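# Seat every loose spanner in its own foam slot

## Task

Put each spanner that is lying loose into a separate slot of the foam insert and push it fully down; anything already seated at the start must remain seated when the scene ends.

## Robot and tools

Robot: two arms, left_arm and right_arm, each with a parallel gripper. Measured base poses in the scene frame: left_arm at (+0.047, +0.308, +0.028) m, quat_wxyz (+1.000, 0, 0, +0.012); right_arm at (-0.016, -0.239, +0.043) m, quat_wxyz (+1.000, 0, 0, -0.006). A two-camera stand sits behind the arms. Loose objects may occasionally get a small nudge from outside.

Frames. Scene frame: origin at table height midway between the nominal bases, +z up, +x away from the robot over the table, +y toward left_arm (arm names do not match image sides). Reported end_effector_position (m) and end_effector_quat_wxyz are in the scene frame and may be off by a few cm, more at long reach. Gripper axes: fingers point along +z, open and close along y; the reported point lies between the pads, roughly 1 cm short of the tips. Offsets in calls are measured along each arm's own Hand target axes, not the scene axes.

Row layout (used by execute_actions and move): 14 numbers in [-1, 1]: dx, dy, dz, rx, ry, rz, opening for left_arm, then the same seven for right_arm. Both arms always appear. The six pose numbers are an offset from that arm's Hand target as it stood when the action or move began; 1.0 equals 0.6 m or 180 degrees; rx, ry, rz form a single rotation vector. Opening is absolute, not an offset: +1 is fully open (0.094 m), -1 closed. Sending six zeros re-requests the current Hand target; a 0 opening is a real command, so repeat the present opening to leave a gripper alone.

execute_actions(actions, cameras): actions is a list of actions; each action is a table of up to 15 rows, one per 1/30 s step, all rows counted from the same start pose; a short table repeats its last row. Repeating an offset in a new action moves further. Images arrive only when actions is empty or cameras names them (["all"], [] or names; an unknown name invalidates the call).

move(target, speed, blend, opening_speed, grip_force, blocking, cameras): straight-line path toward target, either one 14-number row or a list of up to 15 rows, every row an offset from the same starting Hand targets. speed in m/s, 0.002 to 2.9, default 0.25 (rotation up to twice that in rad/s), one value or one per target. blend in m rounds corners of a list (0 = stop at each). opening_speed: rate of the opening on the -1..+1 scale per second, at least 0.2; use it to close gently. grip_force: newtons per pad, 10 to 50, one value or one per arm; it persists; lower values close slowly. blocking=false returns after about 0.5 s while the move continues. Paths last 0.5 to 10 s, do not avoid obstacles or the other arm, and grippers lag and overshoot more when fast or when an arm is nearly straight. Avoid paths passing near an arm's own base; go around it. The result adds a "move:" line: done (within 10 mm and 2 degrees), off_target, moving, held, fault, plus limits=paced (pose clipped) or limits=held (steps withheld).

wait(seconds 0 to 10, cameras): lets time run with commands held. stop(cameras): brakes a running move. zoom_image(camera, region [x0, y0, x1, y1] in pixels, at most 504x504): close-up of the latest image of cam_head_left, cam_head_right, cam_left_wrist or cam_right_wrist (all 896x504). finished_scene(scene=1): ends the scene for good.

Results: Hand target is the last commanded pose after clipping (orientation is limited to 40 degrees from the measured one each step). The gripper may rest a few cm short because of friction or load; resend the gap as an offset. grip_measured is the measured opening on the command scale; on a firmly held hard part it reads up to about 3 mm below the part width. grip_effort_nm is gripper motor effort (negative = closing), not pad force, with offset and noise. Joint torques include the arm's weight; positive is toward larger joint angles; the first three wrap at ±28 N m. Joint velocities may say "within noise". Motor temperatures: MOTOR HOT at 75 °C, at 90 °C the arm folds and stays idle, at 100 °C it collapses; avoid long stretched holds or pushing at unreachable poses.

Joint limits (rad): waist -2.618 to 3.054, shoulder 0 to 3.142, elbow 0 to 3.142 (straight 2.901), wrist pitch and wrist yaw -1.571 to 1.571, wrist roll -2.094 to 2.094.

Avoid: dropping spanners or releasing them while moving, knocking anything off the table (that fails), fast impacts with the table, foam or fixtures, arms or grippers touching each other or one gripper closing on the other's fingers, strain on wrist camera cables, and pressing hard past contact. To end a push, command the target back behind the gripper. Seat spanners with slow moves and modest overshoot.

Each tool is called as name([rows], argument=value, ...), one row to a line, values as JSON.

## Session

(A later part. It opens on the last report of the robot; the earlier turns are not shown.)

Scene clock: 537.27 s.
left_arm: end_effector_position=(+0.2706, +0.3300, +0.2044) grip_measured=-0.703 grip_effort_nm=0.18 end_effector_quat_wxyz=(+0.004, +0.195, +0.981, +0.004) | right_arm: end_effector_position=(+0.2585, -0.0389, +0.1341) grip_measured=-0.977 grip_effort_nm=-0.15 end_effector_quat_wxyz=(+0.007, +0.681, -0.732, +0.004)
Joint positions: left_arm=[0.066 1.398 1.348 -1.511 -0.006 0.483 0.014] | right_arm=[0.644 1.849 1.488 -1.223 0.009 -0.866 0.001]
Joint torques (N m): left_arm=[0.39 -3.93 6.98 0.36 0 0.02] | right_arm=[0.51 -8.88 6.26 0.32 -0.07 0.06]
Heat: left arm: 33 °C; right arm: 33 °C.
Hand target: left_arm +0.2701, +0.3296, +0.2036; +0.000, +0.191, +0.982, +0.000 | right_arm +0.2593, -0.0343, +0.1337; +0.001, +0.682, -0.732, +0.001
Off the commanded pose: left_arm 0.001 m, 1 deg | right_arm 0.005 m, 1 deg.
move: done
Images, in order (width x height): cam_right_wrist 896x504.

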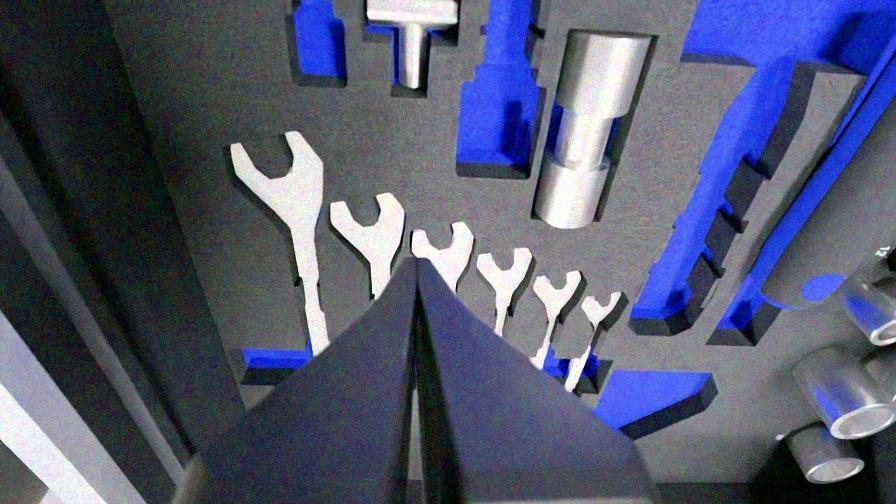

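move(target=[0,0,0,0,0,0,-0.7,0.0225,0.0758,0.0617,0,0,0,-0.98], speed=0.12, cameras=["cam_right_wrist"])

Scene clock: 539.90 s.
left_arm: end_effector_position=(+0.2706, +0.3300, +0.2044) grip_measured=-0.703 grip_effort_nm=0.18 end_effector_quat_wxyz=(+0.004, +0.195, +0.981, +0.004) | right_arm: end_effector_position=(+0.2143, -0.0479, +0.0919) grip_measured=-0.977 grip_effort_nm=-0.15 end_effector_quat_wxyz=(+0.016, +0.681, -0.732, +0.004)
Joint positions: left_arm=[0.066 1.398 1.348 -1.511 -0.006 0.483 0.014] | right_arm=[0.707 1.751 1.194 -1.044 0.009 -0.802 0.001]
Joint torques (N m): left_arm=[0.21 -3.75 6.84 0.32 0.02 -0.02] | right_arm=[0.55 -10.44 4.81 0.27 -0.08 0.05]
Heat: left arm: 33 °C; right arm: 33 °C.
Hand target: left_arm +0.2701, +0.3296, +0.2036; +0.000, +0.191, +0.982, +0.000 | right_arm +0.2131, -0.0447, +0.0967; +0.001, +0.681, -0.732, +0.001
Off the commanded pose: left_arm 0.001 m, 1 deg | right_arm 0.006 m, 2 deg.
move: done
Images, in order (width x height): cam_right_wrist 896x504.

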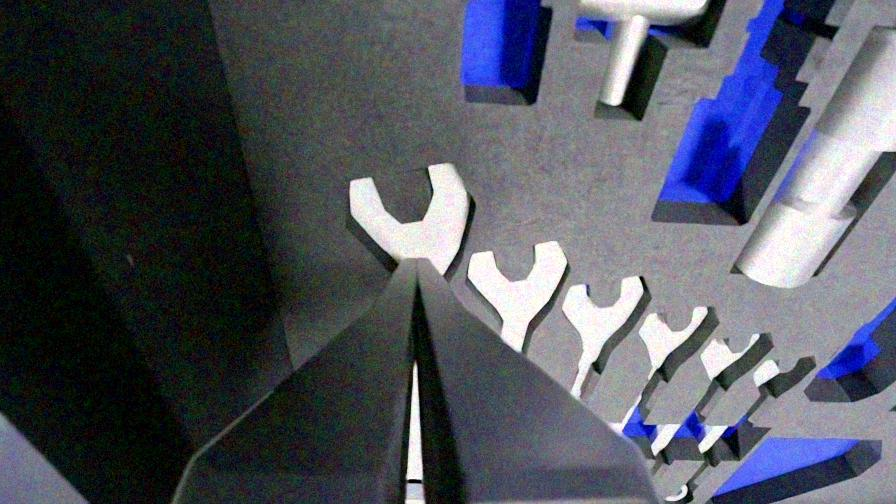

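move([
  [0,0,0,0,0,0,-0.7,-0.015,-0.005,-0.01,0,0,0,-0.98],
  [0,0,0,0,0,0,-0.7,-0.015,-0.005,0.065,0,0,0,-0.98],
], speed=[0.06,0.06], cameras=["cam_right_wrist"])

Scene clock: 546.93 s.
left_arm: end_effector_position=(+0.2706, +0.3300, +0.2044) grip_measured=-0.703 grip_effort_nm=0.18 end_effector_quat_wxyz=(+0.004, +0.195, +0.981, +0.004) | right_arm: end_effector_position=(+0.2183, -0.0389, +0.0857) grip_measured=-0.977 grip_effort_nm=-0.15 end_effector_quat_wxyz=(-0.003, +0.681, -0.732, +0.004)
Joint positions: left_arm=[0.066 1.398 1.348 -1.511 -0.006 0.483 0.014] | right_arm=[0.72 1.757 1.176 -0.984 0.007 -0.789 0.001]
Joint torques (N m): left_arm=[0.32 -3.9 6.76 0.32 0.02 -0.02] | right_arm=[0.69 -4.22 0.77 1.31 -0.04 0.05]
Heat: left arm: 33 °C; right arm: 33 °C.
Hand target: left_arm +0.2701, +0.3296, +0.2036; +0.000, +0.191, +0.982, +0.000 | right_arm +0.2166, -0.0360, +0.0576; +0.001, +0.682, -0.732, +0.001
Off the commanded pose: left_arm 0.001 m, 1 deg | right_arm 0.028 m, 1 deg.
move: off_target (right_arm)
Images, in order (width x height): cam_right_wrist 896x504.

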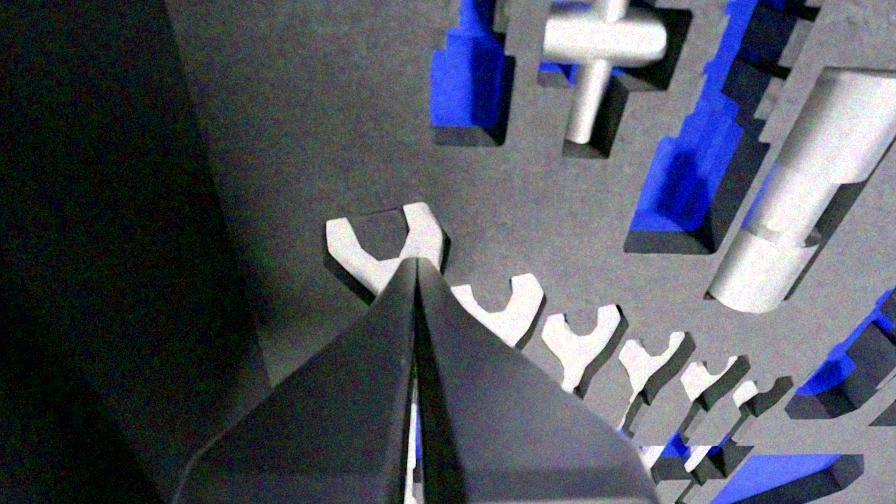

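move(target=[0,0,0,0,0,0,-0.7,0,0,0.025,0,0,0,-0.98], speed=0.06, cameras=["cam_right_wrist"])

zoom_image(camera="cam_right_wrist", region=[290, 170, 500, 350])

Scene clock: 547.87 s.
left_arm: end_effector_position=(+0.2706, +0.3300, +0.2044) grip_measured=-0.703 grip_effort_nm=0.18 end_effector_quat_wxyz=(+0.004, +0.195, +0.981, +0.004) | right_arm: end_effector_position=(+0.2187, -0.0385, +0.0852) grip_measured=-0.977 grip_effort_nm=-0.15 end_effector_quat_wxyz=(-0.012, +0.682, -0.731, +0.004)
Joint positions: left_arm=[0.066 1.398 1.348 -1.511 -0.006 0.483 0.014] | right_arm=[0.72 1.744 1.158 -0.961 0.007 -0.793 0.001]
Joint torques (N m): left_arm=[0.47 -3.77 6.89 0.32 0.04 -0.03] | right_arm=[0.62 -1.63 -0.81 1.67 -0.06 0.09]
Heat: left arm: 33 °C; right arm: 33 °C.
Hand target: left_arm +0.2701, +0.3296, +0.2036; +0.000, +0.191, +0.982, +0.000 | right_arm +0.2165, -0.0361, +0.0425; +0.001, +0.682, -0.732, +0.001
Off the commanded pose: left_arm 0.001 m, 1 deg | right_arm 0.043 m, 1 deg.
move: off_target (right_arm)
Images, in order (width x height): cam_right_wrist 896x504.

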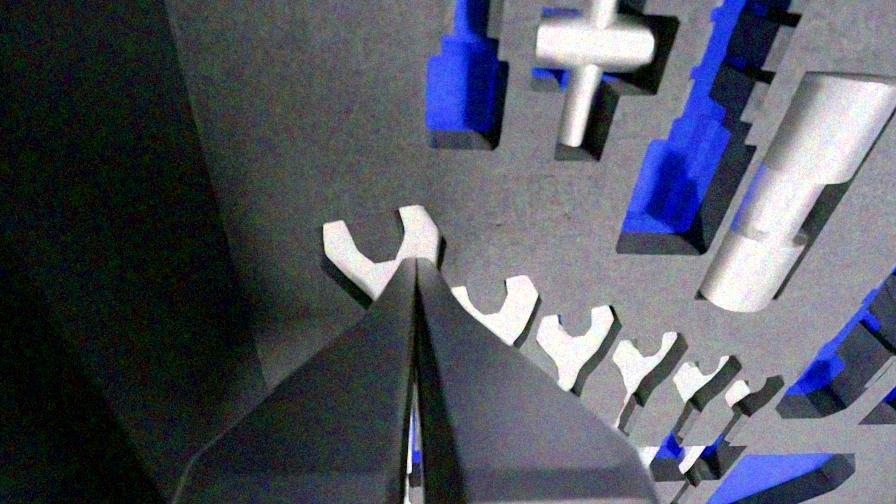

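Scaled by 2.400 from the camera's 896x504 image, which has a finer 1280x720 frame.

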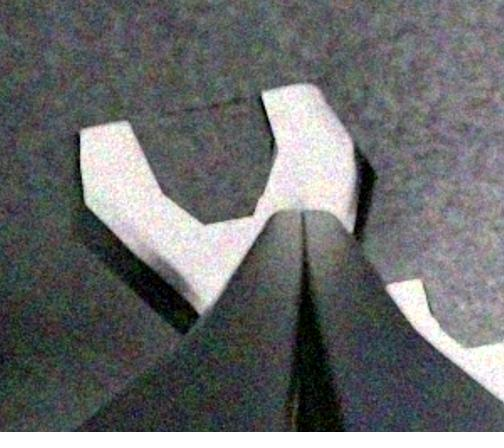

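move([
  [0,0,0,0,0,0,-0.7,0,0,-0.08,0,0,0,-0.98],
  [0,0,0,0,0,0,-0.7,0.018,0.004,-0.08,0,0,0,-0.98],
  [0,0,0,0,0,0,-0.7,0.018,0.004,0.022,0,0,0,-0.98],
], speed=[0.1,0.06,0.06], cameras=["cam_right_wrist"])

Scene clock: 551.33 s.
left_arm: end_effector_position=(+0.2706, +0.3300, +0.2044) grip_measured=-0.703 grip_effort_nm=0.18 end_effector_quat_wxyz=(+0.004, +0.195, +0.981, +0.004) | right_arm: end_effector_position=(+0.2160, -0.0402, +0.0845) grip_measured=-0.977 grip_effort_nm=-0.16 end_effector_quat_wxyz=(-0.025, +0.681, -0.732, -0.003)
Joint positions: left_arm=[0.066 1.398 1.348 -1.511 -0.006 0.483 0.014] | right_arm=[0.713 1.71 1.113 -0.925 -0.008 -0.797 0.001]
Joint torques (N m): left_arm=[0.43 -3.93 6.71 0.32 0.05 -0.04] | right_arm=[-0.44 0.03 -3.19 1.91 0.09 -0.06]
Heat: left arm: 33 °C; right arm: 33 °C.
Hand target: left_arm +0.2701, +0.3296, +0.2036; +0.000, +0.191, +0.982, +0.000 | right_arm +0.2133, -0.0467, +0.0294; +0.001, +0.682, -0.732, +0.001
Off the commanded pose: left_arm 0.001 m, 1 deg | right_arm 0.056 m, 3 deg.
move: off_target (right_arm)
Images, in order (width x height): cam_right_wrist 896x504.

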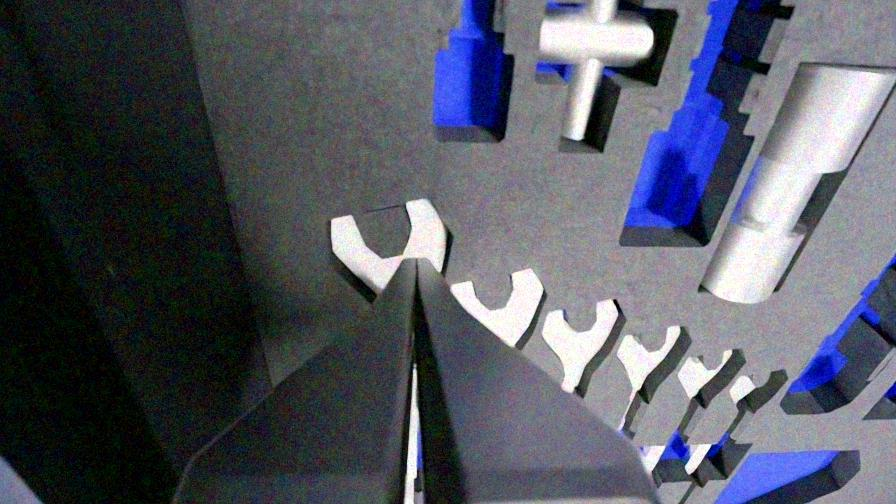

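move([
  [0,0,0,0,0,0,-0.7,0,0,-0.11,0,0,0,-0.98],
  [0,0,0,0,0,0,-0.7,0.0125,-0.0547,-0.11,0,0,0,-0.98],
], speed=[0.1,0.08], cameras=["cam_right_wrist"])

Scene clock: 553.60 s.
left_arm: end_effector_position=(+0.2706, +0.3300, +0.2044) grip_measured=-0.703 grip_effort_nm=0.18 end_effector_quat_wxyz=(+0.004, +0.195, +0.981, +0.004) | right_arm: end_effector_position=(+0.2393, -0.0598, +0.0908) grip_measured=-0.977 grip_effort_nm=-0.15 end_effector_quat_wxyz=(+0.007, +0.680, -0.733, +0.002)
Joint positions: left_arm=[0.066 1.398 1.348 -1.511 -0.006 0.483 0.014] | right_arm=[0.624 1.782 1.228 -1.03 0.005 -0.883 0.001]
Joint torques (N m): left_arm=[0.44 -3.82 6.87 0.33 -0.01 -0.03] | right_arm=[-0.4 -7.41 8.72 0.06 -0.03 -0.08]
Heat: left arm: 33 °C; right arm: 33 °C.
Hand target: left_arm +0.2701, +0.3296, +0.2036; +0.000, +0.191, +0.982, +0.000 | right_arm +0.2456, -0.0563, +0.0955; +0.001, +0.682, -0.732, +0.001
Off the commanded pose: left_arm 0.001 m, 1 deg | right_arm 0.009 m, 1 deg.
move: done
Images, in order (width x height): cam_right_wrist 896x504.

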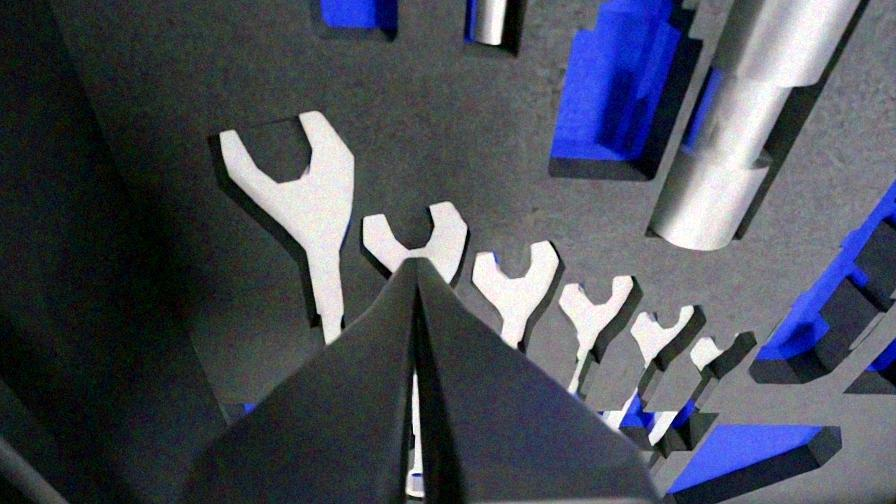

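move([
  [0,0,0,0,0,0,-0.7,0.002,-0.002,0.03,0,0,0,-0.98],
  [0,0,0,0,0,0,-0.7,0.002,-0.002,0.075,0,0,0,-0.98],
], speed=[0.06,0.06], cameras=["cam_right_wrist"])

Scene clock: 555.20 s.
left_arm: end_effector_position=(+0.2706, +0.3300, +0.2044) grip_measured=-0.703 grip_effort_nm=0.18 end_effector_quat_wxyz=(+0.004, +0.195, +0.981, +0.004) | right_arm: end_effector_position=(+0.2442, -0.0585, +0.0797) grip_measured=-0.977 grip_effort_nm=-0.15 end_effector_quat_wxyz=(-0.001, +0.681, -0.732, +0.006)
Joint positions: left_arm=[0.066 1.398 1.348 -1.511 -0.006 0.483 0.014] | right_arm=[0.621 1.797 1.199 -0.969 0.011 -0.889 0.001]
Joint torques (N m): left_arm=[0.34 -3.97 6.97 0.32 0.02 -0.08] | right_arm=[-0.66 -3.9 1.31 1.35 -0.1 -0.11]
Heat: left arm: 33 °C; right arm: 33 °C.
Hand target: left_arm +0.2701, +0.3296, +0.2036; +0.000, +0.191, +0.982, +0.000 | right_arm +0.2467, -0.0577, +0.0505; +0.001, +0.682, -0.732, +0.001
Off the commanded pose: left_arm 0.001 m, 1 deg | right_arm 0.029 m, 1 deg.
move: off_target (right_arm)
Images, in order (width x height): cam_right_wrist 896x504.

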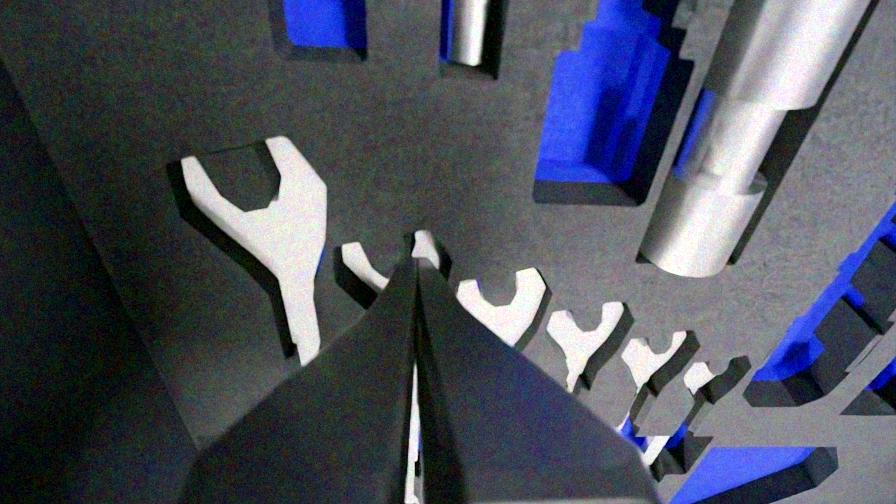

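move(target=[0,0,0,0,0,0,-0.7,0.005,0.01,-0.12,0,0,0,-0.98], speed=0.12, cameras=["cam_right_wrist"])

zoom_image(camera="cam_right_wrist", region=[220, 100, 420, 300])

zoom_image(camera="cam_right_wrist", region=[380, 180, 580, 380])

Scene clock: 557.17 s.
left_arm: end_effector_position=(+0.2706, +0.3300, +0.2044) grip_measured=-0.703 grip_effort_nm=0.18 end_effector_quat_wxyz=(+0.004, +0.195, +0.981, +0.004) | right_arm: end_effector_position=(+0.2357, -0.0650, +0.1099) grip_measured=-0.977 grip_effort_nm=-0.15 end_effector_quat_wxyz=(+0.020, +0.681, -0.732, +0.004)
Joint positions: left_arm=[0.066 1.398 1.348 -1.511 -0.006 0.483 0.014] | right_arm=[0.621 1.764 1.284 -1.13 0.013 -0.889 0.001]
Joint torques (N m): left_arm=[0.38 -3.85 6.93 0.34 0.02 -0.02] | right_arm=[-0.27 -9.98 8.39 0.02 -0.11 -0.04]
Heat: left arm: 33 °C; right arm: 33 °C.
Hand target: left_arm +0.2701, +0.3296, +0.2036; +0.000, +0.191, +0.982, +0.000 | right_arm +0.2405, -0.0601, +0.1224; +0.001, +0.682, -0.732, +0.001
Off the commanded pose: left_arm 0.001 m, 1 deg | right_arm 0.014 m, 2 deg.
move: off_target (right_arm)
Images, in order (width x height): cam_right_wrist 896x504.

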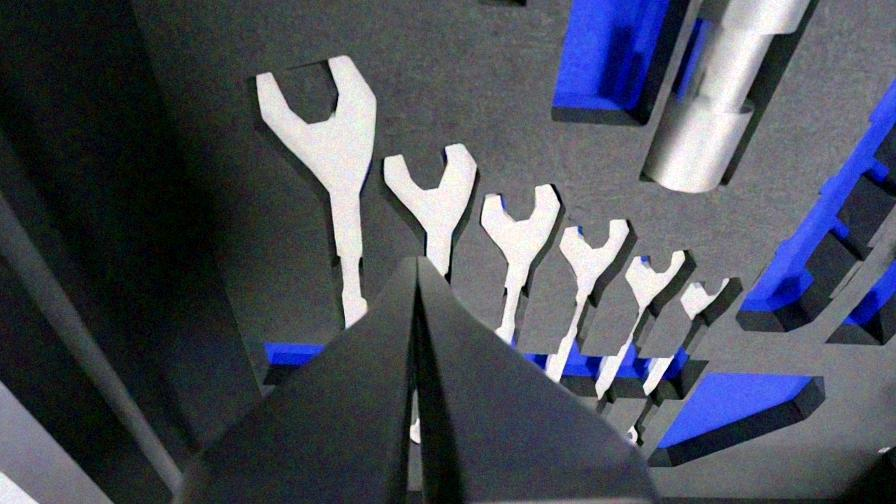

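Scaled by 2.520 from the camera's 896x504 image, which has a finer 1280x720 frame.

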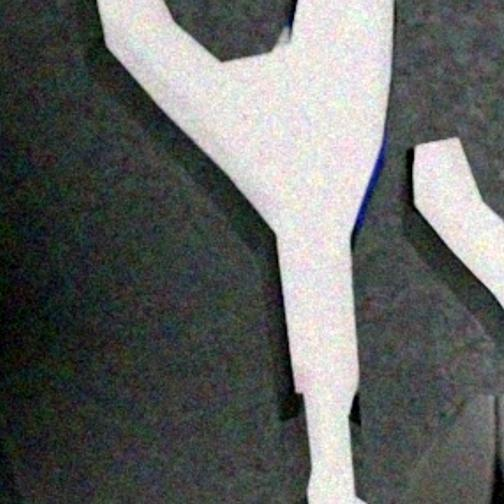

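Scaled by 2.520 from the camera's 896x504 image, which has a finer 1280x720 frame.

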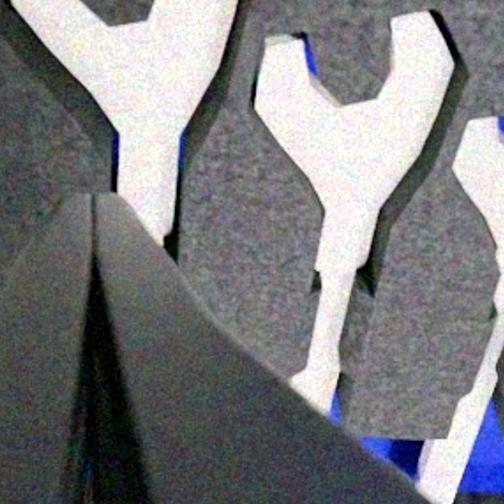

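move([
  [0,0,0,0,0,0,-0.7,-0.0169,0.0471,0.0,0,0,0,-0.98],
  [0,0,0,0,0,0,-0.7,-0.0169,0.0471,0.045,0,0,0,-0.98],
], speed=[0.1,0.08], cameras=["cam_right_wrist"])

Scene clock: 559.93 s.
left_arm: end_effector_position=(+0.2706, +0.3300, +0.2044) grip_measured=-0.703 grip_effort_nm=0.18 end_effector_quat_wxyz=(+0.004, +0.195, +0.981, +0.004) | right_arm: end_effector_position=(+0.2154, -0.0502, +0.0980) grip_measured=-0.977 grip_effort_nm=-0.15 end_effector_quat_wxyz=(+0.003, +0.682, -0.732, +0.006)
Joint positions: left_arm=[0.066 1.398 1.348 -1.511 -0.006 0.483 0.014] | right_arm=[0.7 1.718 1.18 -1.038 0.011 -0.811 0.001]
Joint torques (N m): left_arm=[0.36 -3.85 6.97 0.35 -0.02 0.01] | right_arm=[0.42 -7.73 4.96 0.33 -0.11 0.04]
Heat: left arm: 33 °C; right arm: 33 °C.
Hand target: left_arm +0.2701, +0.3296, +0.2036; +0.000, +0.191, +0.982, +0.000 | right_arm +0.2131, -0.0480, +0.0955; +0.001, +0.682, -0.732, +0.001
Off the commanded pose: left_arm 0.001 m, 1 deg | right_arm 0.004 m, 1 deg.
move: done
Images, in order (width x height): cam_right_wrist 896x504.

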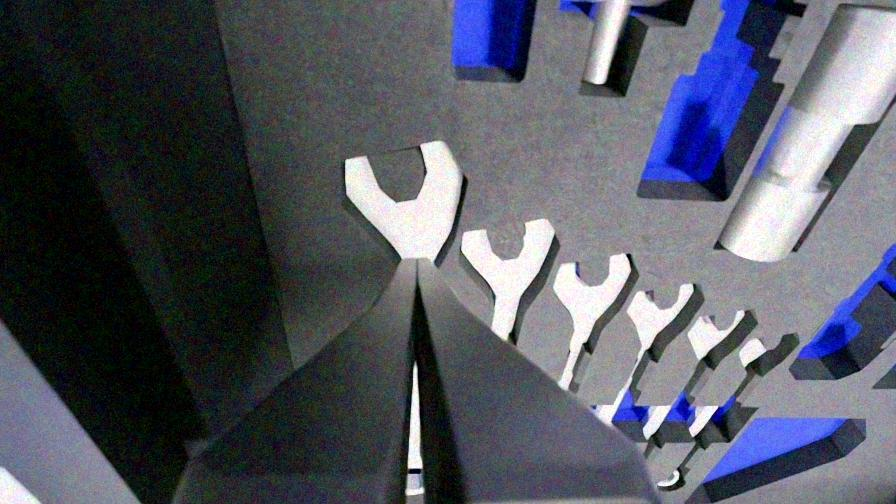

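move(target=[0,0,0,0,0,0,-0.7,0,0.001,0.075,0,0,0,-0.98], speed=0.06, cameras=["cam_right_wrist"])

Scene clock: 561.17 s.
left_arm: end_effector_position=(+0.2706, +0.3300, +0.2044) grip_measured=-0.703 grip_effort_nm=0.18 end_effector_quat_wxyz=(+0.004, +0.195, +0.981, +0.004) | right_arm: end_effector_position=(+0.2125, -0.0496, +0.0851) grip_measured=-0.977 grip_effort_nm=-0.15 end_effector_quat_wxyz=(-0.005, +0.681, -0.732, +0.000)
Joint positions: left_arm=[0.066 1.398 1.348 -1.511 -0.006 0.483 0.014] | right_arm=[0.7 1.712 1.12 -0.968 -0.001 -0.81 0.001]
Joint torques (N m): left_arm=[0.35 -3.84 6.78 0.31 0 -0.02] | right_arm=[0.53 -2.58 -0.05 1.53 0.01 0.05]
Heat: left arm: 33 °C; right arm: 33 °C.
Hand target: left_arm +0.2701, +0.3296, +0.2036; +0.000, +0.191, +0.982, +0.000 | right_arm +0.2125, -0.0481, +0.0505; +0.001, +0.682, -0.732, +0.001
Off the commanded pose: left_arm 0.001 m, 1 deg | right_arm 0.035 m, 1 deg.
move: off_target (right_arm)
Images, in order (width x height): cam_right_wrist 896x504.

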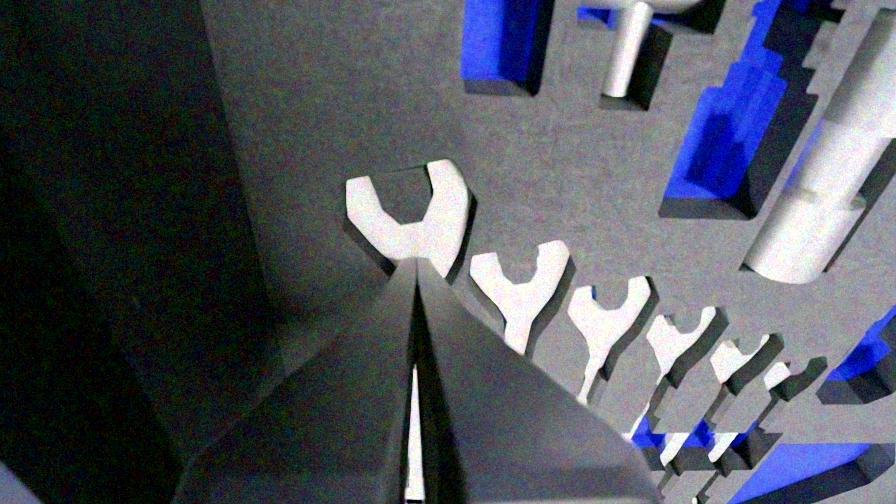

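move([
  [0,0,0,0,0,0,-0.7,0,0,-0.085,0,0,0,-0.98],
  [0,0,0,0,0,0,-0.7,-0.07,0,-0.085,0,0,0,-0.98],
  [0,0,0,0,0,0,-0.7,-0.07,0,0,0,0,0,-0.98],
], speed=[0.1,0.1,0.06], cameras=["cam_right_wrist"])

Scene clock: 564.37 s.
left_arm: end_effector_position=(+0.2706, +0.3300, +0.2044) grip_measured=-0.703 grip_effort_nm=0.18 end_effector_quat_wxyz=(+0.004, +0.195, +0.981, +0.004) | right_arm: end_effector_position=(+0.2152, -0.0060, +0.0863) grip_measured=-0.977 grip_effort_nm=-0.15 end_effector_quat_wxyz=(-0.009, +0.680, -0.734, -0.004)
Joint positions: left_arm=[0.066 1.398 1.348 -1.511 -0.006 0.483 0.014] | right_arm=[0.794 1.817 1.252 -0.987 -0.008 -0.711 0.001]
Joint torques (N m): left_arm=[0.2 -3.96 6.95 0.35 0.02 0.03] | right_arm=[0.32 -3.4 0.35 1.44 0.08 -0.07]
Heat: left arm: 33 °C; right arm: 33 °C.
Hand target: left_arm +0.2701, +0.3296, +0.2036; +0.000, +0.191, +0.982, +0.000 | right_arm +0.2154, -0.0062, +0.0503; +0.001, +0.682, -0.732, +0.001
Off the commanded pose: left_arm 0.001 m, 1 deg | right_arm 0.036 m, 1 deg.
move: off_target (right_arm)
Images, in order (width x height): cam_right_wrist 896x504.

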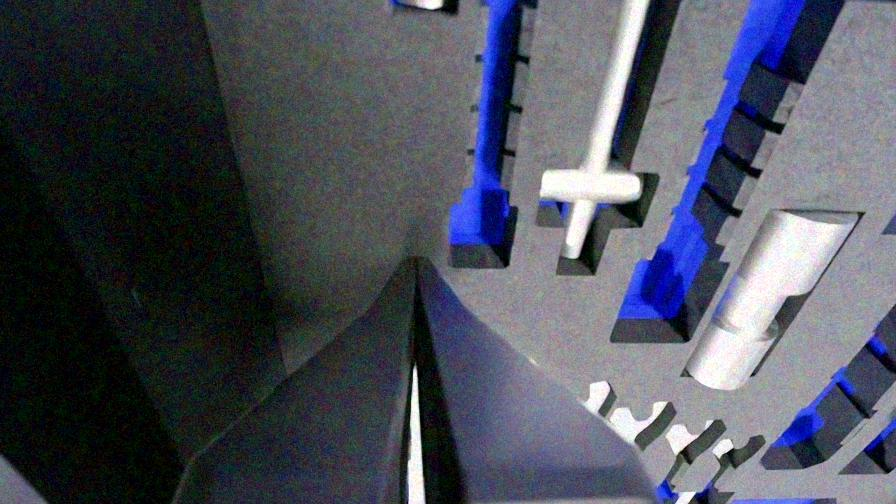

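move([
  [0,0,0,0,0,0,-0.7,0,0,-0.08,0,0,0,-0.98],
  [0,0,0,0,0,0,-0.7,0.0905,-0.0508,-0.08,0,0,0,-0.98],
  [0,0,0,0,0,0,-0.7,0.0905,-0.0508,0,0,0,0,-0.98],
], speed=[0.12,0.12,0.06], cameras=["cam_right_wrist"])

Scene clock: 568.00 s.
left_arm: end_effector_position=(+0.2706, +0.3300, +0.2044) grip_measured=-0.703 grip_effort_nm=0.18 end_effector_quat_wxyz=(+0.004, +0.195, +0.981, +0.004) | right_arm: end_effector_position=(+0.2401, -0.0642, +0.0796) grip_measured=-0.977 grip_effort_nm=-0.15 end_effector_quat_wxyz=(-0.001, +0.680, -0.733, +0.004)
Joint positions: left_arm=[0.066 1.398 1.348 -1.511 -0.006 0.483 0.014] | right_arm=[0.613 1.774 1.17 -0.963 0.008 -0.895 0.001]
Joint torques (N m): left_arm=[0.16 -3.93 6.74 0.33 0.02 -0.02] | right_arm=[-0.25 -3.67 1.28 1.35 -0.06 -0.1]
Heat: left arm: 33 °C; right arm: 33 °C.
Hand target: left_arm +0.2701, +0.3296, +0.2036; +0.000, +0.191, +0.982, +0.000 | right_arm +0.2420, -0.0626, +0.0505; +0.001, +0.682, -0.732, +0.001
Off the commanded pose: left_arm 0.001 m, 1 deg | right_arm 0.029 m, 1 deg.
move: off_target (right_arm)
Images, in order (width x height): cam_right_wrist 896x504.

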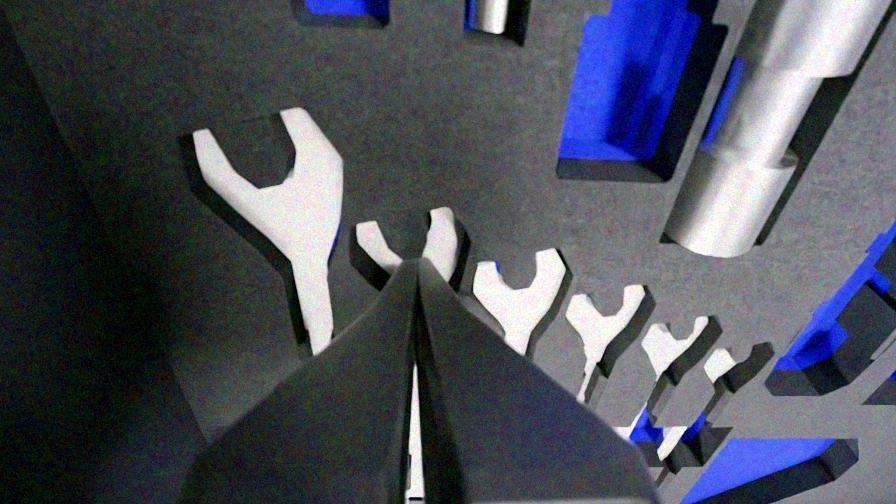

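move([
  [0,0,0,0,0,0,-0.7,0,0,-0.08,0,0,0,-0.98],
  [0,0,0,0,0,0,-0.7,0.0197,-0.0499,-0.08,0,0,0,-0.98],
  [0,0,0,0,0,0,-0.7,0.0197,-0.0499,0,0,0,0,-0.98],
], speed=[0.12,0.12,0.06], cameras=["cam_right_wrist"])

Scene clock: 570.97 s.
left_arm: end_effector_position=(+0.2706, +0.3300, +0.2044) grip_measured=-0.703 grip_effort_nm=0.18 end_effector_quat_wxyz=(+0.004, +0.195, +0.981, +0.004) | right_arm: end_effector_position=(+0.2687, -0.0785, +0.0797) grip_measured=-0.977 grip_effort_nm=-0.15 end_effector_quat_wxyz=(-0.001, +0.679, -0.734, +0.004)
Joint positions: left_arm=[0.066 1.398 1.348 -1.511 -0.006 0.483 0.014] | right_arm=[0.527 1.834 1.247 -0.98 0.008 -0.978 0.001]
Joint torques (N m): left_arm=[0.35 -4.07 6.83 0.35 -0.01 -0.02] | right_arm=[-0.12 -4.33 1.44 1.33 -0.07 -0.11]
Heat: left arm: 33 °C; right arm: 33 °C.
Hand target: left_arm +0.2701, +0.3296, +0.2036; +0.000, +0.191, +0.982, +0.000 | right_arm +0.2710, -0.0764, +0.0506; +0.001, +0.682, -0.732, +0.001
Off the commanded pose: left_arm 0.001 m, 1 deg | right_arm 0.029 m, 1 deg.
move: off_target (right_arm)
Images, in order (width x height): cam_right_wrist 896x504.

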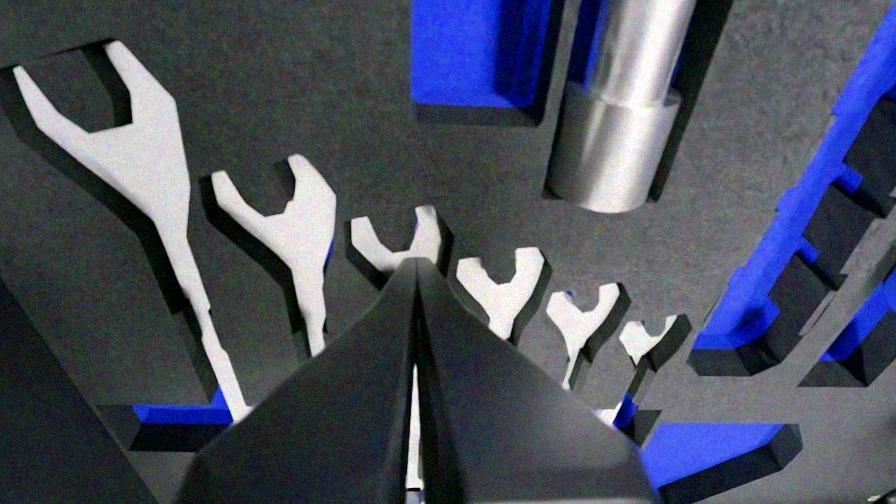

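zoom_image(camera="cam_right_wrist", region=[0, 20, 250, 260])

zoom_image(camera="cam_right_wrist", region=[190, 130, 450, 380])

Scaled by 2.016 from the camera's 896x504 image, which has a finer 1280x720 frame.

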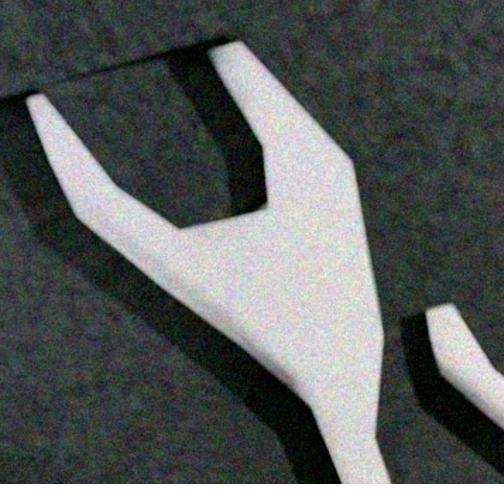

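Scaled by 1.938 from the camera's 896x504 image, which has a finer 1280x720 frame.

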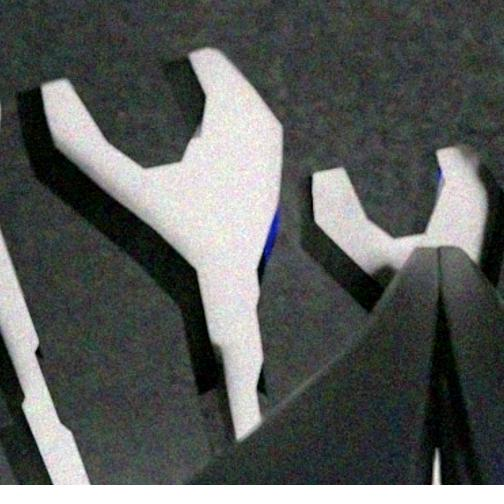

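move([
  [0,0,0,0,0,0,-0.7,0,0,-0.17,0,0,0,-0.98],
  [0,0,0,0,0,0,-0.7,-0.0407,0.0965,-0.17,0,0,0.477,-0.98],
  [0,0,0,0,0,0,-0.7,-0.0407,0.0965,-0.1157,0,0,0.477,-0.98],
], speed=[0.15,0.4,0.1], cameras=["cam_right_wrist"])

Scene clock: 576.60 s.
left_arm: end_effector_position=(+0.2706, +0.3300, +0.2044) grip_measured=-0.703 grip_effort_nm=0.18 end_effector_quat_wxyz=(+0.004, +0.195, +0.981, +0.004) | right_arm: end_effector_position=(+0.2156, -0.0488, +0.1204) grip_measured=-0.977 grip_effort_nm=-0.15 end_effector_quat_wxyz=(-0.006, -0.001, +1.000, -0.002)
Joint positions: left_arm=[0.066 1.398 1.348 -1.511 -0.006 0.483 0.014] | right_arm=[0.694 1.707 1.26 -1.136 -0.004 0.682 0.001]
Joint torques (N m): left_arm=[0.21 -3.82 6.8 0.33 -0.03 -0.06] | right_arm=[0.65 -8.31 5.08 0.27 0.03 0.07]
Heat: left arm: 33 °C; right arm: 33 °C.
Hand target: left_arm +0.2701, +0.3296, +0.2036; +0.000, +0.191, +0.982, +0.000 | right_arm +0.2150, -0.0478, +0.1198; +0.000, -0.001, +1.000, -0.001
Off the commanded pose: left_arm 0.001 m, 1 deg | right_arm 0.001 m, 1 deg.
move: done
Images, in order (width x height): cam_right_wrist 896x504.

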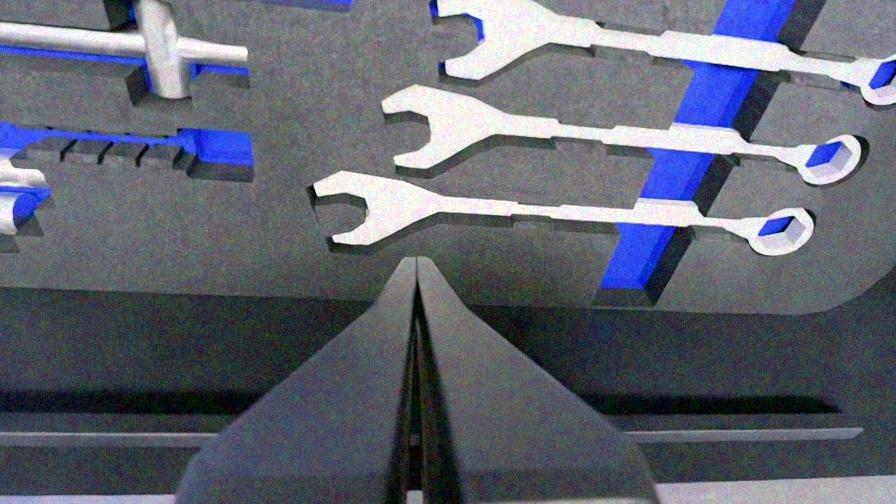

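zoom_image(camera="cam_right_wrist", region=[290, 60, 570, 270])

zoom_image(camera="cam_right_wrist", region=[560, 90, 840, 300])

Scaled by 1.800 from the camera's 896x504 image, which has a finer 1280x720 frame.

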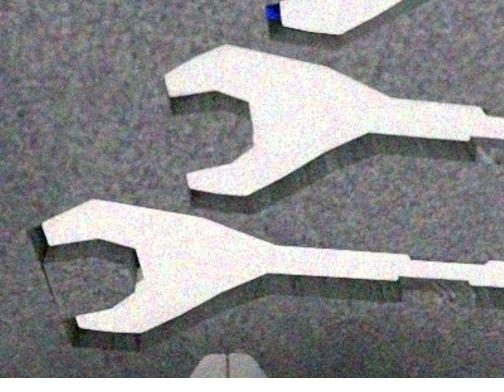

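Scaled by 1.800 from the camera's 896x504 image, which has a finer 1280x720 frame.

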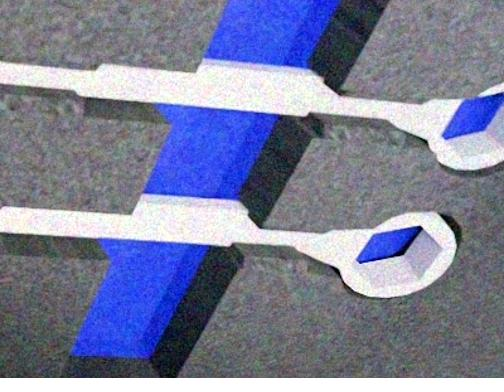

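zoom_image(camera="cam_right_wrist", region=[720, 40, 896, 270])

Scaled by 2.191 from the camera's 896x504 image, which has a finer 1280x720 frame.

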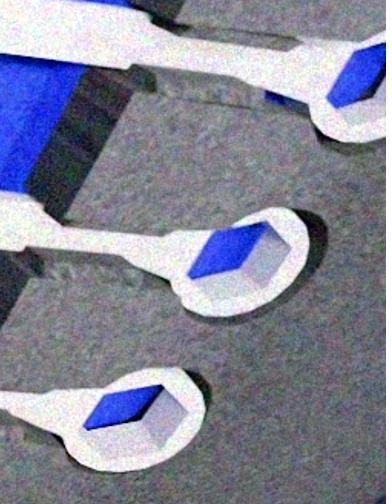

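move(target=[0,0,0,0,0,0,-0.7,-0.01,-0.19,0,0,0,0,-0.98], speed=0.15, cameras=["cam_right_wrist"])

zoom_image(camera="cam_right_wrist", region=[400, 100, 620, 280])

Scene clock: 579.30 s.
left_arm: end_effector_position=(+0.2706, +0.3300, +0.2044) grip_measured=-0.703 grip_effort_nm=0.18 end_effector_quat_wxyz=(+0.004, +0.195, +0.981, +0.004) | right_arm: end_effector_position=(+0.2217, -0.1599, +0.1180) grip_measured=-0.977 grip_effort_nm=-0.15 end_effector_quat_wxyz=(-0.009, +0.000, +1.000, -0.003)
Joint positions: left_arm=[0.066 1.398 1.348 -1.511 -0.006 0.483 0.014] | right_arm=[0.329 1.531 1.065 -1.124 0 0.318 0.001]
Joint torques (N m): left_arm=[0.35 -3.95 6.72 0.3 -0.01 0.01] | right_arm=[-0.49 -7.98 4.89 0.24 0.02 -0.05]
Heat: left arm: 33 °C; right arm: 33 °C.
Hand target: left_arm +0.2701, +0.3296, +0.2036; +0.000, +0.191, +0.982, +0.000 | right_arm +0.2211, -0.1619, +0.1202; +0.000, -0.001, +1.000, -0.001
Off the commanded pose: left_arm 0.001 m, 1 deg | right_arm 0.003 m, 1 deg.
move: done
Images, in order (width x height): cam_right_wrist 896x504.

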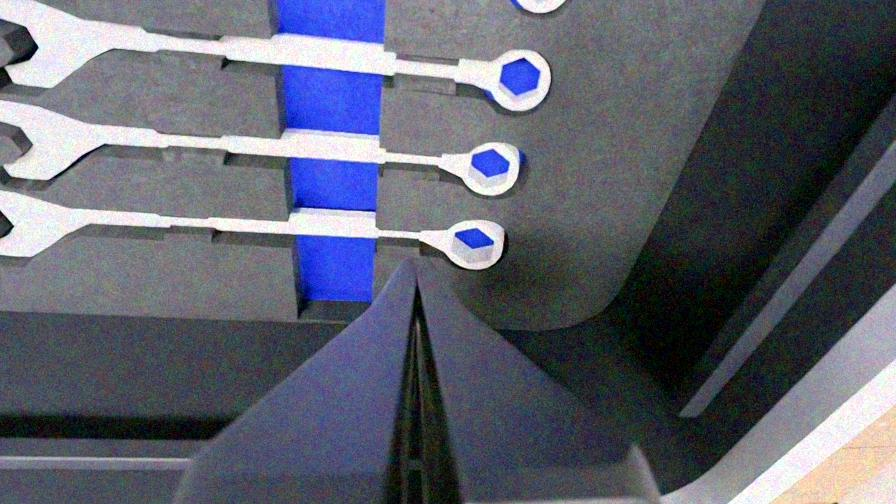

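Scaled by 2.291 from the camera's 896x504 image, which has a finer 1280x720 frame.

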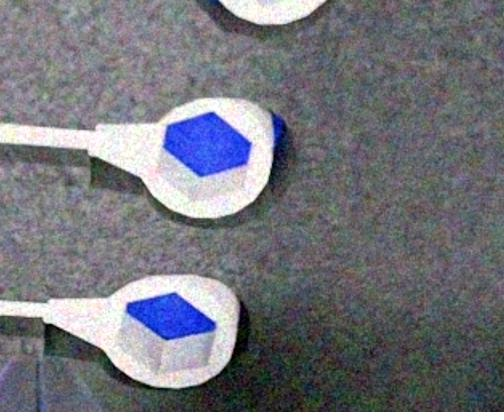

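move(target=[0,0,0,0,0,0,-0.7,0.0258,-0.0355,0.035,0,0,0,-0.98], speed=0.12, cameras=["cam_right_wrist"])

zoom_image(camera="cam_right_wrist", region=[330, 100, 530, 280])

Scene clock: 580.80 s.
left_arm: end_effector_position=(+0.2706, +0.3300, +0.2044) grip_measured=-0.703 grip_effort_nm=0.18 end_effector_quat_wxyz=(+0.004, +0.195, +0.981, +0.004) | right_arm: end_effector_position=(+0.2038, -0.1815, +0.0975) grip_measured=-0.977 grip_effort_nm=-0.15 end_effector_quat_wxyz=(-0.013, -0.001, +1.000, -0.003)
Joint positions: left_arm=[0.066 1.398 1.348 -1.511 -0.006 0.483 0.014] | right_arm=[0.263 1.469 0.923 -1.052 0 0.249 0.001]
Joint torques (N m): left_arm=[0.23 -4.01 6.76 0.32 0 -0.01] | right_arm=[-0.66 -7.1 4.88 0.31 0.01 -0.09]
Heat: left arm: 33 °C; right arm: 33 °C.
Hand target: left_arm +0.2701, +0.3296, +0.2036; +0.000, +0.191, +0.982, +0.000 | right_arm +0.2057, -0.1832, +0.0993; +0.000, -0.001, +1.000, -0.001
Off the commanded pose: left_arm 0.001 m, 1 deg | right_arm 0.003 m, 1 deg.
move: done
Images, in order (width x height): cam_right_wrist 896x504.

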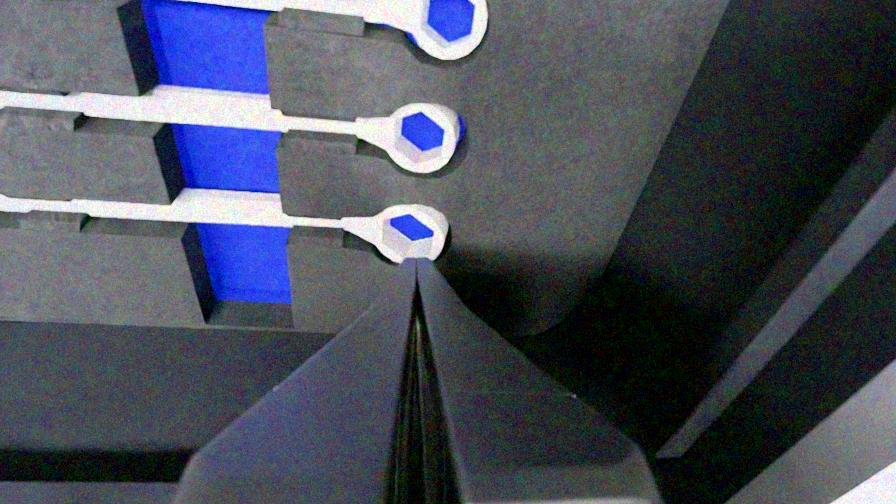

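Scaled by 2.520 from the camera's 896x504 image, which has a finer 1280x720 frame.

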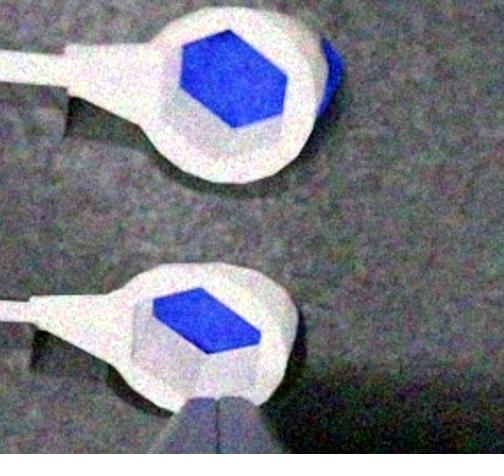

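move(target=[0,0,0,0,0,0,-0.7,0.0,0,0.075,0,0,0,-0.98], speed=0.06, cameras=["cam_right_wrist"])

zoom_image(camera="cam_right_wrist", region=[330, 100, 530, 280])

Scene clock: 582.23 s.
left_arm: end_effector_position=(+0.2706, +0.3300, +0.2044) grip_measured=-0.703 grip_effort_nm=0.18 end_effector_quat_wxyz=(+0.004, +0.195, +0.981, +0.004) | right_arm: end_effector_position=(+0.1996, -0.1820, +0.0800) grip_measured=-0.977 grip_effort_nm=-0.15 end_effector_quat_wxyz=(-0.008, -0.002, +1.000, +0.000)
Joint positions: left_arm=[0.066 1.398 1.348 -1.511 -0.006 0.483 0.014] | right_arm=[0.263 1.466 0.847 -0.967 -0.003 0.249 0.001]
Joint torques (N m): left_arm=[0.24 -4.01 6.87 0.37 0.03 -0.01] | right_arm=[-0.65 -1.28 0.58 1.53 0.05 -0.08]
Heat: left arm: 33 °C; right arm: 33 °C.
Hand target: left_arm +0.2701, +0.3296, +0.2036; +0.000, +0.191, +0.982, +0.000 | right_arm +0.2056, -0.1833, +0.0542; +0.000, -0.001, +1.000, -0.001
Off the commanded pose: left_arm 0.001 m, 1 deg | right_arm 0.026 m, 1 deg.
move: off_target (right_arm)
Images, in order (width x height): cam_right_wrist 896x504.

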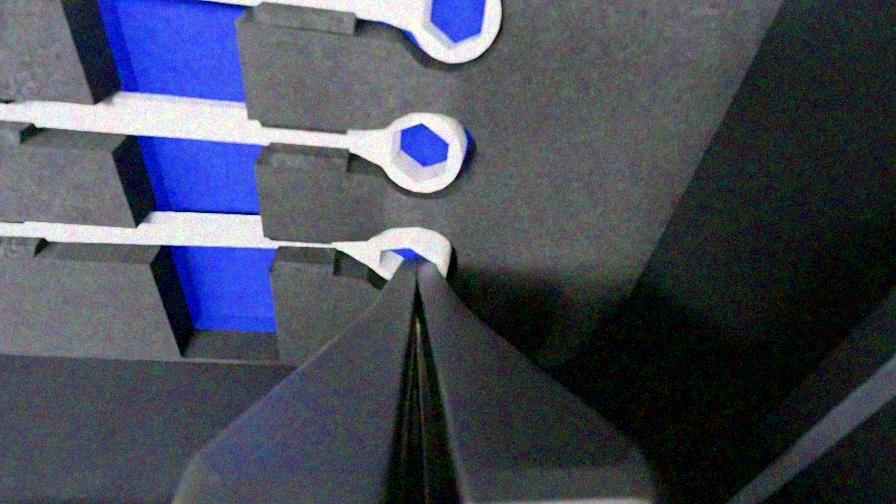

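Scaled by 2.520 from the camera's 896x504 image, which has a finer 1280x720 frame.

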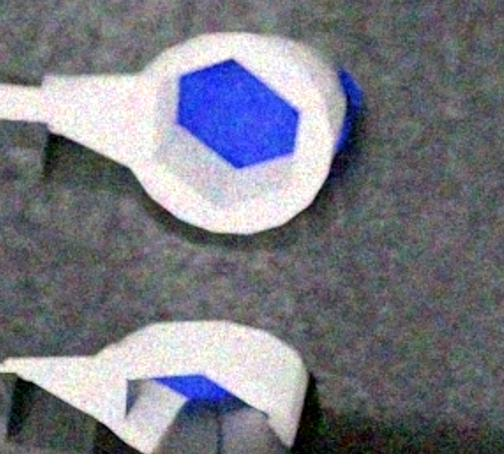

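move([
  [0,0,0,0,0,0,-0.7,0,0,-0.1,0,0,0,-0.98],
  [0,0,0,0,0,0,-0.7,-0.015,0.2213,-0.1,0,0,0,-0.98],
  [0,0,0,0,0,0,-0.7,-0.015,0.2213,-0.076,0,0,0,-0.98],
], speed=[0.12,0.15,0.08], cameras=["cam_right_wrist"])

Scene clock: 585.70 s.
left_arm: end_effector_position=(+0.2706, +0.3300, +0.2044) grip_measured=-0.703 grip_effort_nm=0.18 end_effector_quat_wxyz=(+0.004, +0.195, +0.981, +0.004) | right_arm: end_effector_position=(+0.2148, -0.0499, +0.1041) grip_measured=-0.977 grip_effort_nm=-0.15 end_effector_quat_wxyz=(-0.001, -0.003, +1.000, +0.003)
Joint positions: left_arm=[0.066 1.398 1.348 -1.511 -0.006 0.483 0.014] | right_arm=[0.692 1.703 1.189 -1.054 -0.005 0.676 0.001]
Joint torques (N m): left_arm=[0.38 -4.03 6.82 0.32 0.03 -0.08] | right_arm=[0.32 -6.91 5.04 0.36 0.05 0.07]
Heat: left arm: 33 °C; right arm: 33 °C.
Hand target: left_arm +0.2701, +0.3296, +0.2036; +0.000, +0.191, +0.982, +0.000 | right_arm +0.2145, -0.0504, +0.0995; +0.000, -0.001, +1.000, -0.001
Off the commanded pose: left_arm 0.001 m, 1 deg | right_arm 0.005 m, 1 deg.
move: done
Images, in order (width x height): cam_right_wrist 896x504.

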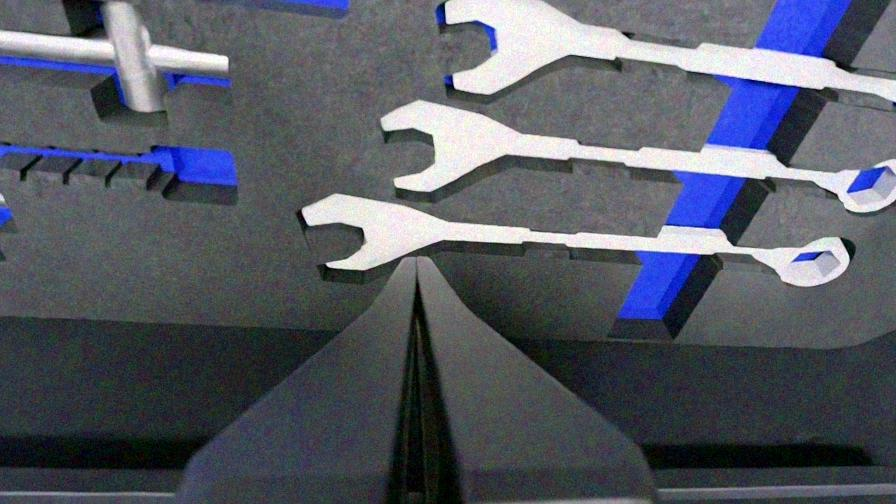

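move([
  [0,0,0,0,0,0,-0.7,-0.003,0.0133,0.0,0,0,0,-0.98],
  [0,0,0,0,0,0,-0.7,-0.003,0.0133,0.08,0,0,0,-0.98],
], speed=[0.08,0.06], cameras=["cam_right_wrist"])

zoom_image(camera="cam_right_wrist", region=[250, 100, 450, 280])

Scene clock: 587.67 s.
left_arm: end_effector_position=(+0.2706, +0.3300, +0.2044) grip_measured=-0.703 grip_effort_nm=0.18 end_effector_quat_wxyz=(+0.004, +0.195, +0.981, +0.004) | right_arm: end_effector_position=(+0.2154, -0.0446, +0.0798) grip_measured=-0.977 grip_effort_nm=-0.15 end_effector_quat_wxyz=(+0.000, -0.001, +1.000, +0.003)
Joint positions: left_arm=[0.066 1.398 1.348 -1.511 -0.006 0.483 0.014] | right_arm=[0.705 1.745 1.136 -0.958 -0.005 0.692 0.001]
Joint torques (N m): left_arm=[0.28 -3.74 6.9 0.33 0.02 -0.04] | right_arm=[0.68 -3.47 1.17 1.33 0.06 0.06]
Heat: left arm: 33 °C; right arm: 33 °C.
Hand target: left_arm +0.2701, +0.3296, +0.2036; +0.000, +0.191, +0.982, +0.000 | right_arm +0.2162, -0.0425, +0.0514; +0.000, -0.001, +1.000, -0.001
Off the commanded pose: left_arm 0.001 m, 1 deg | right_arm 0.028 m, 1 deg.
move: off_target (right_arm)
Images, in order (width x height): cam_right_wrist 896x504.

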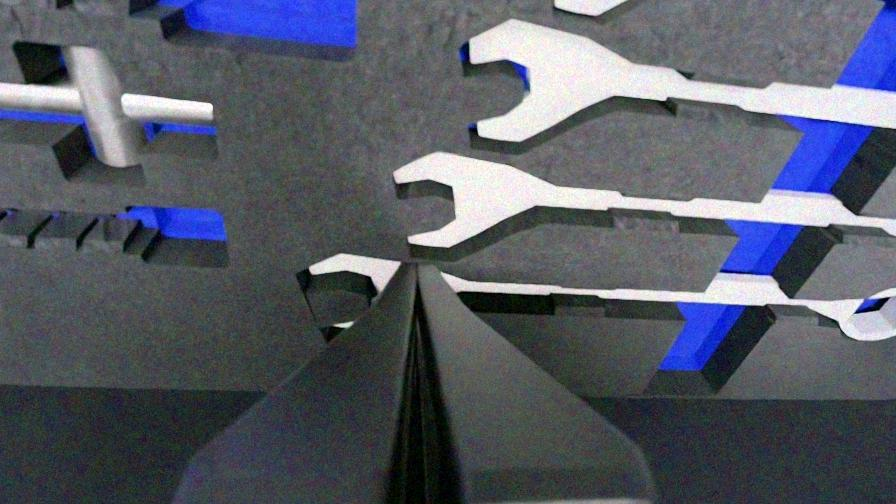

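Scaled by 2.520 from the camera's 896x504 image, which has a finer 1280x720 frame.

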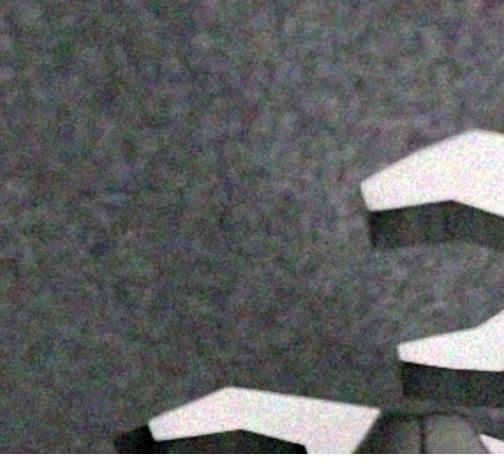

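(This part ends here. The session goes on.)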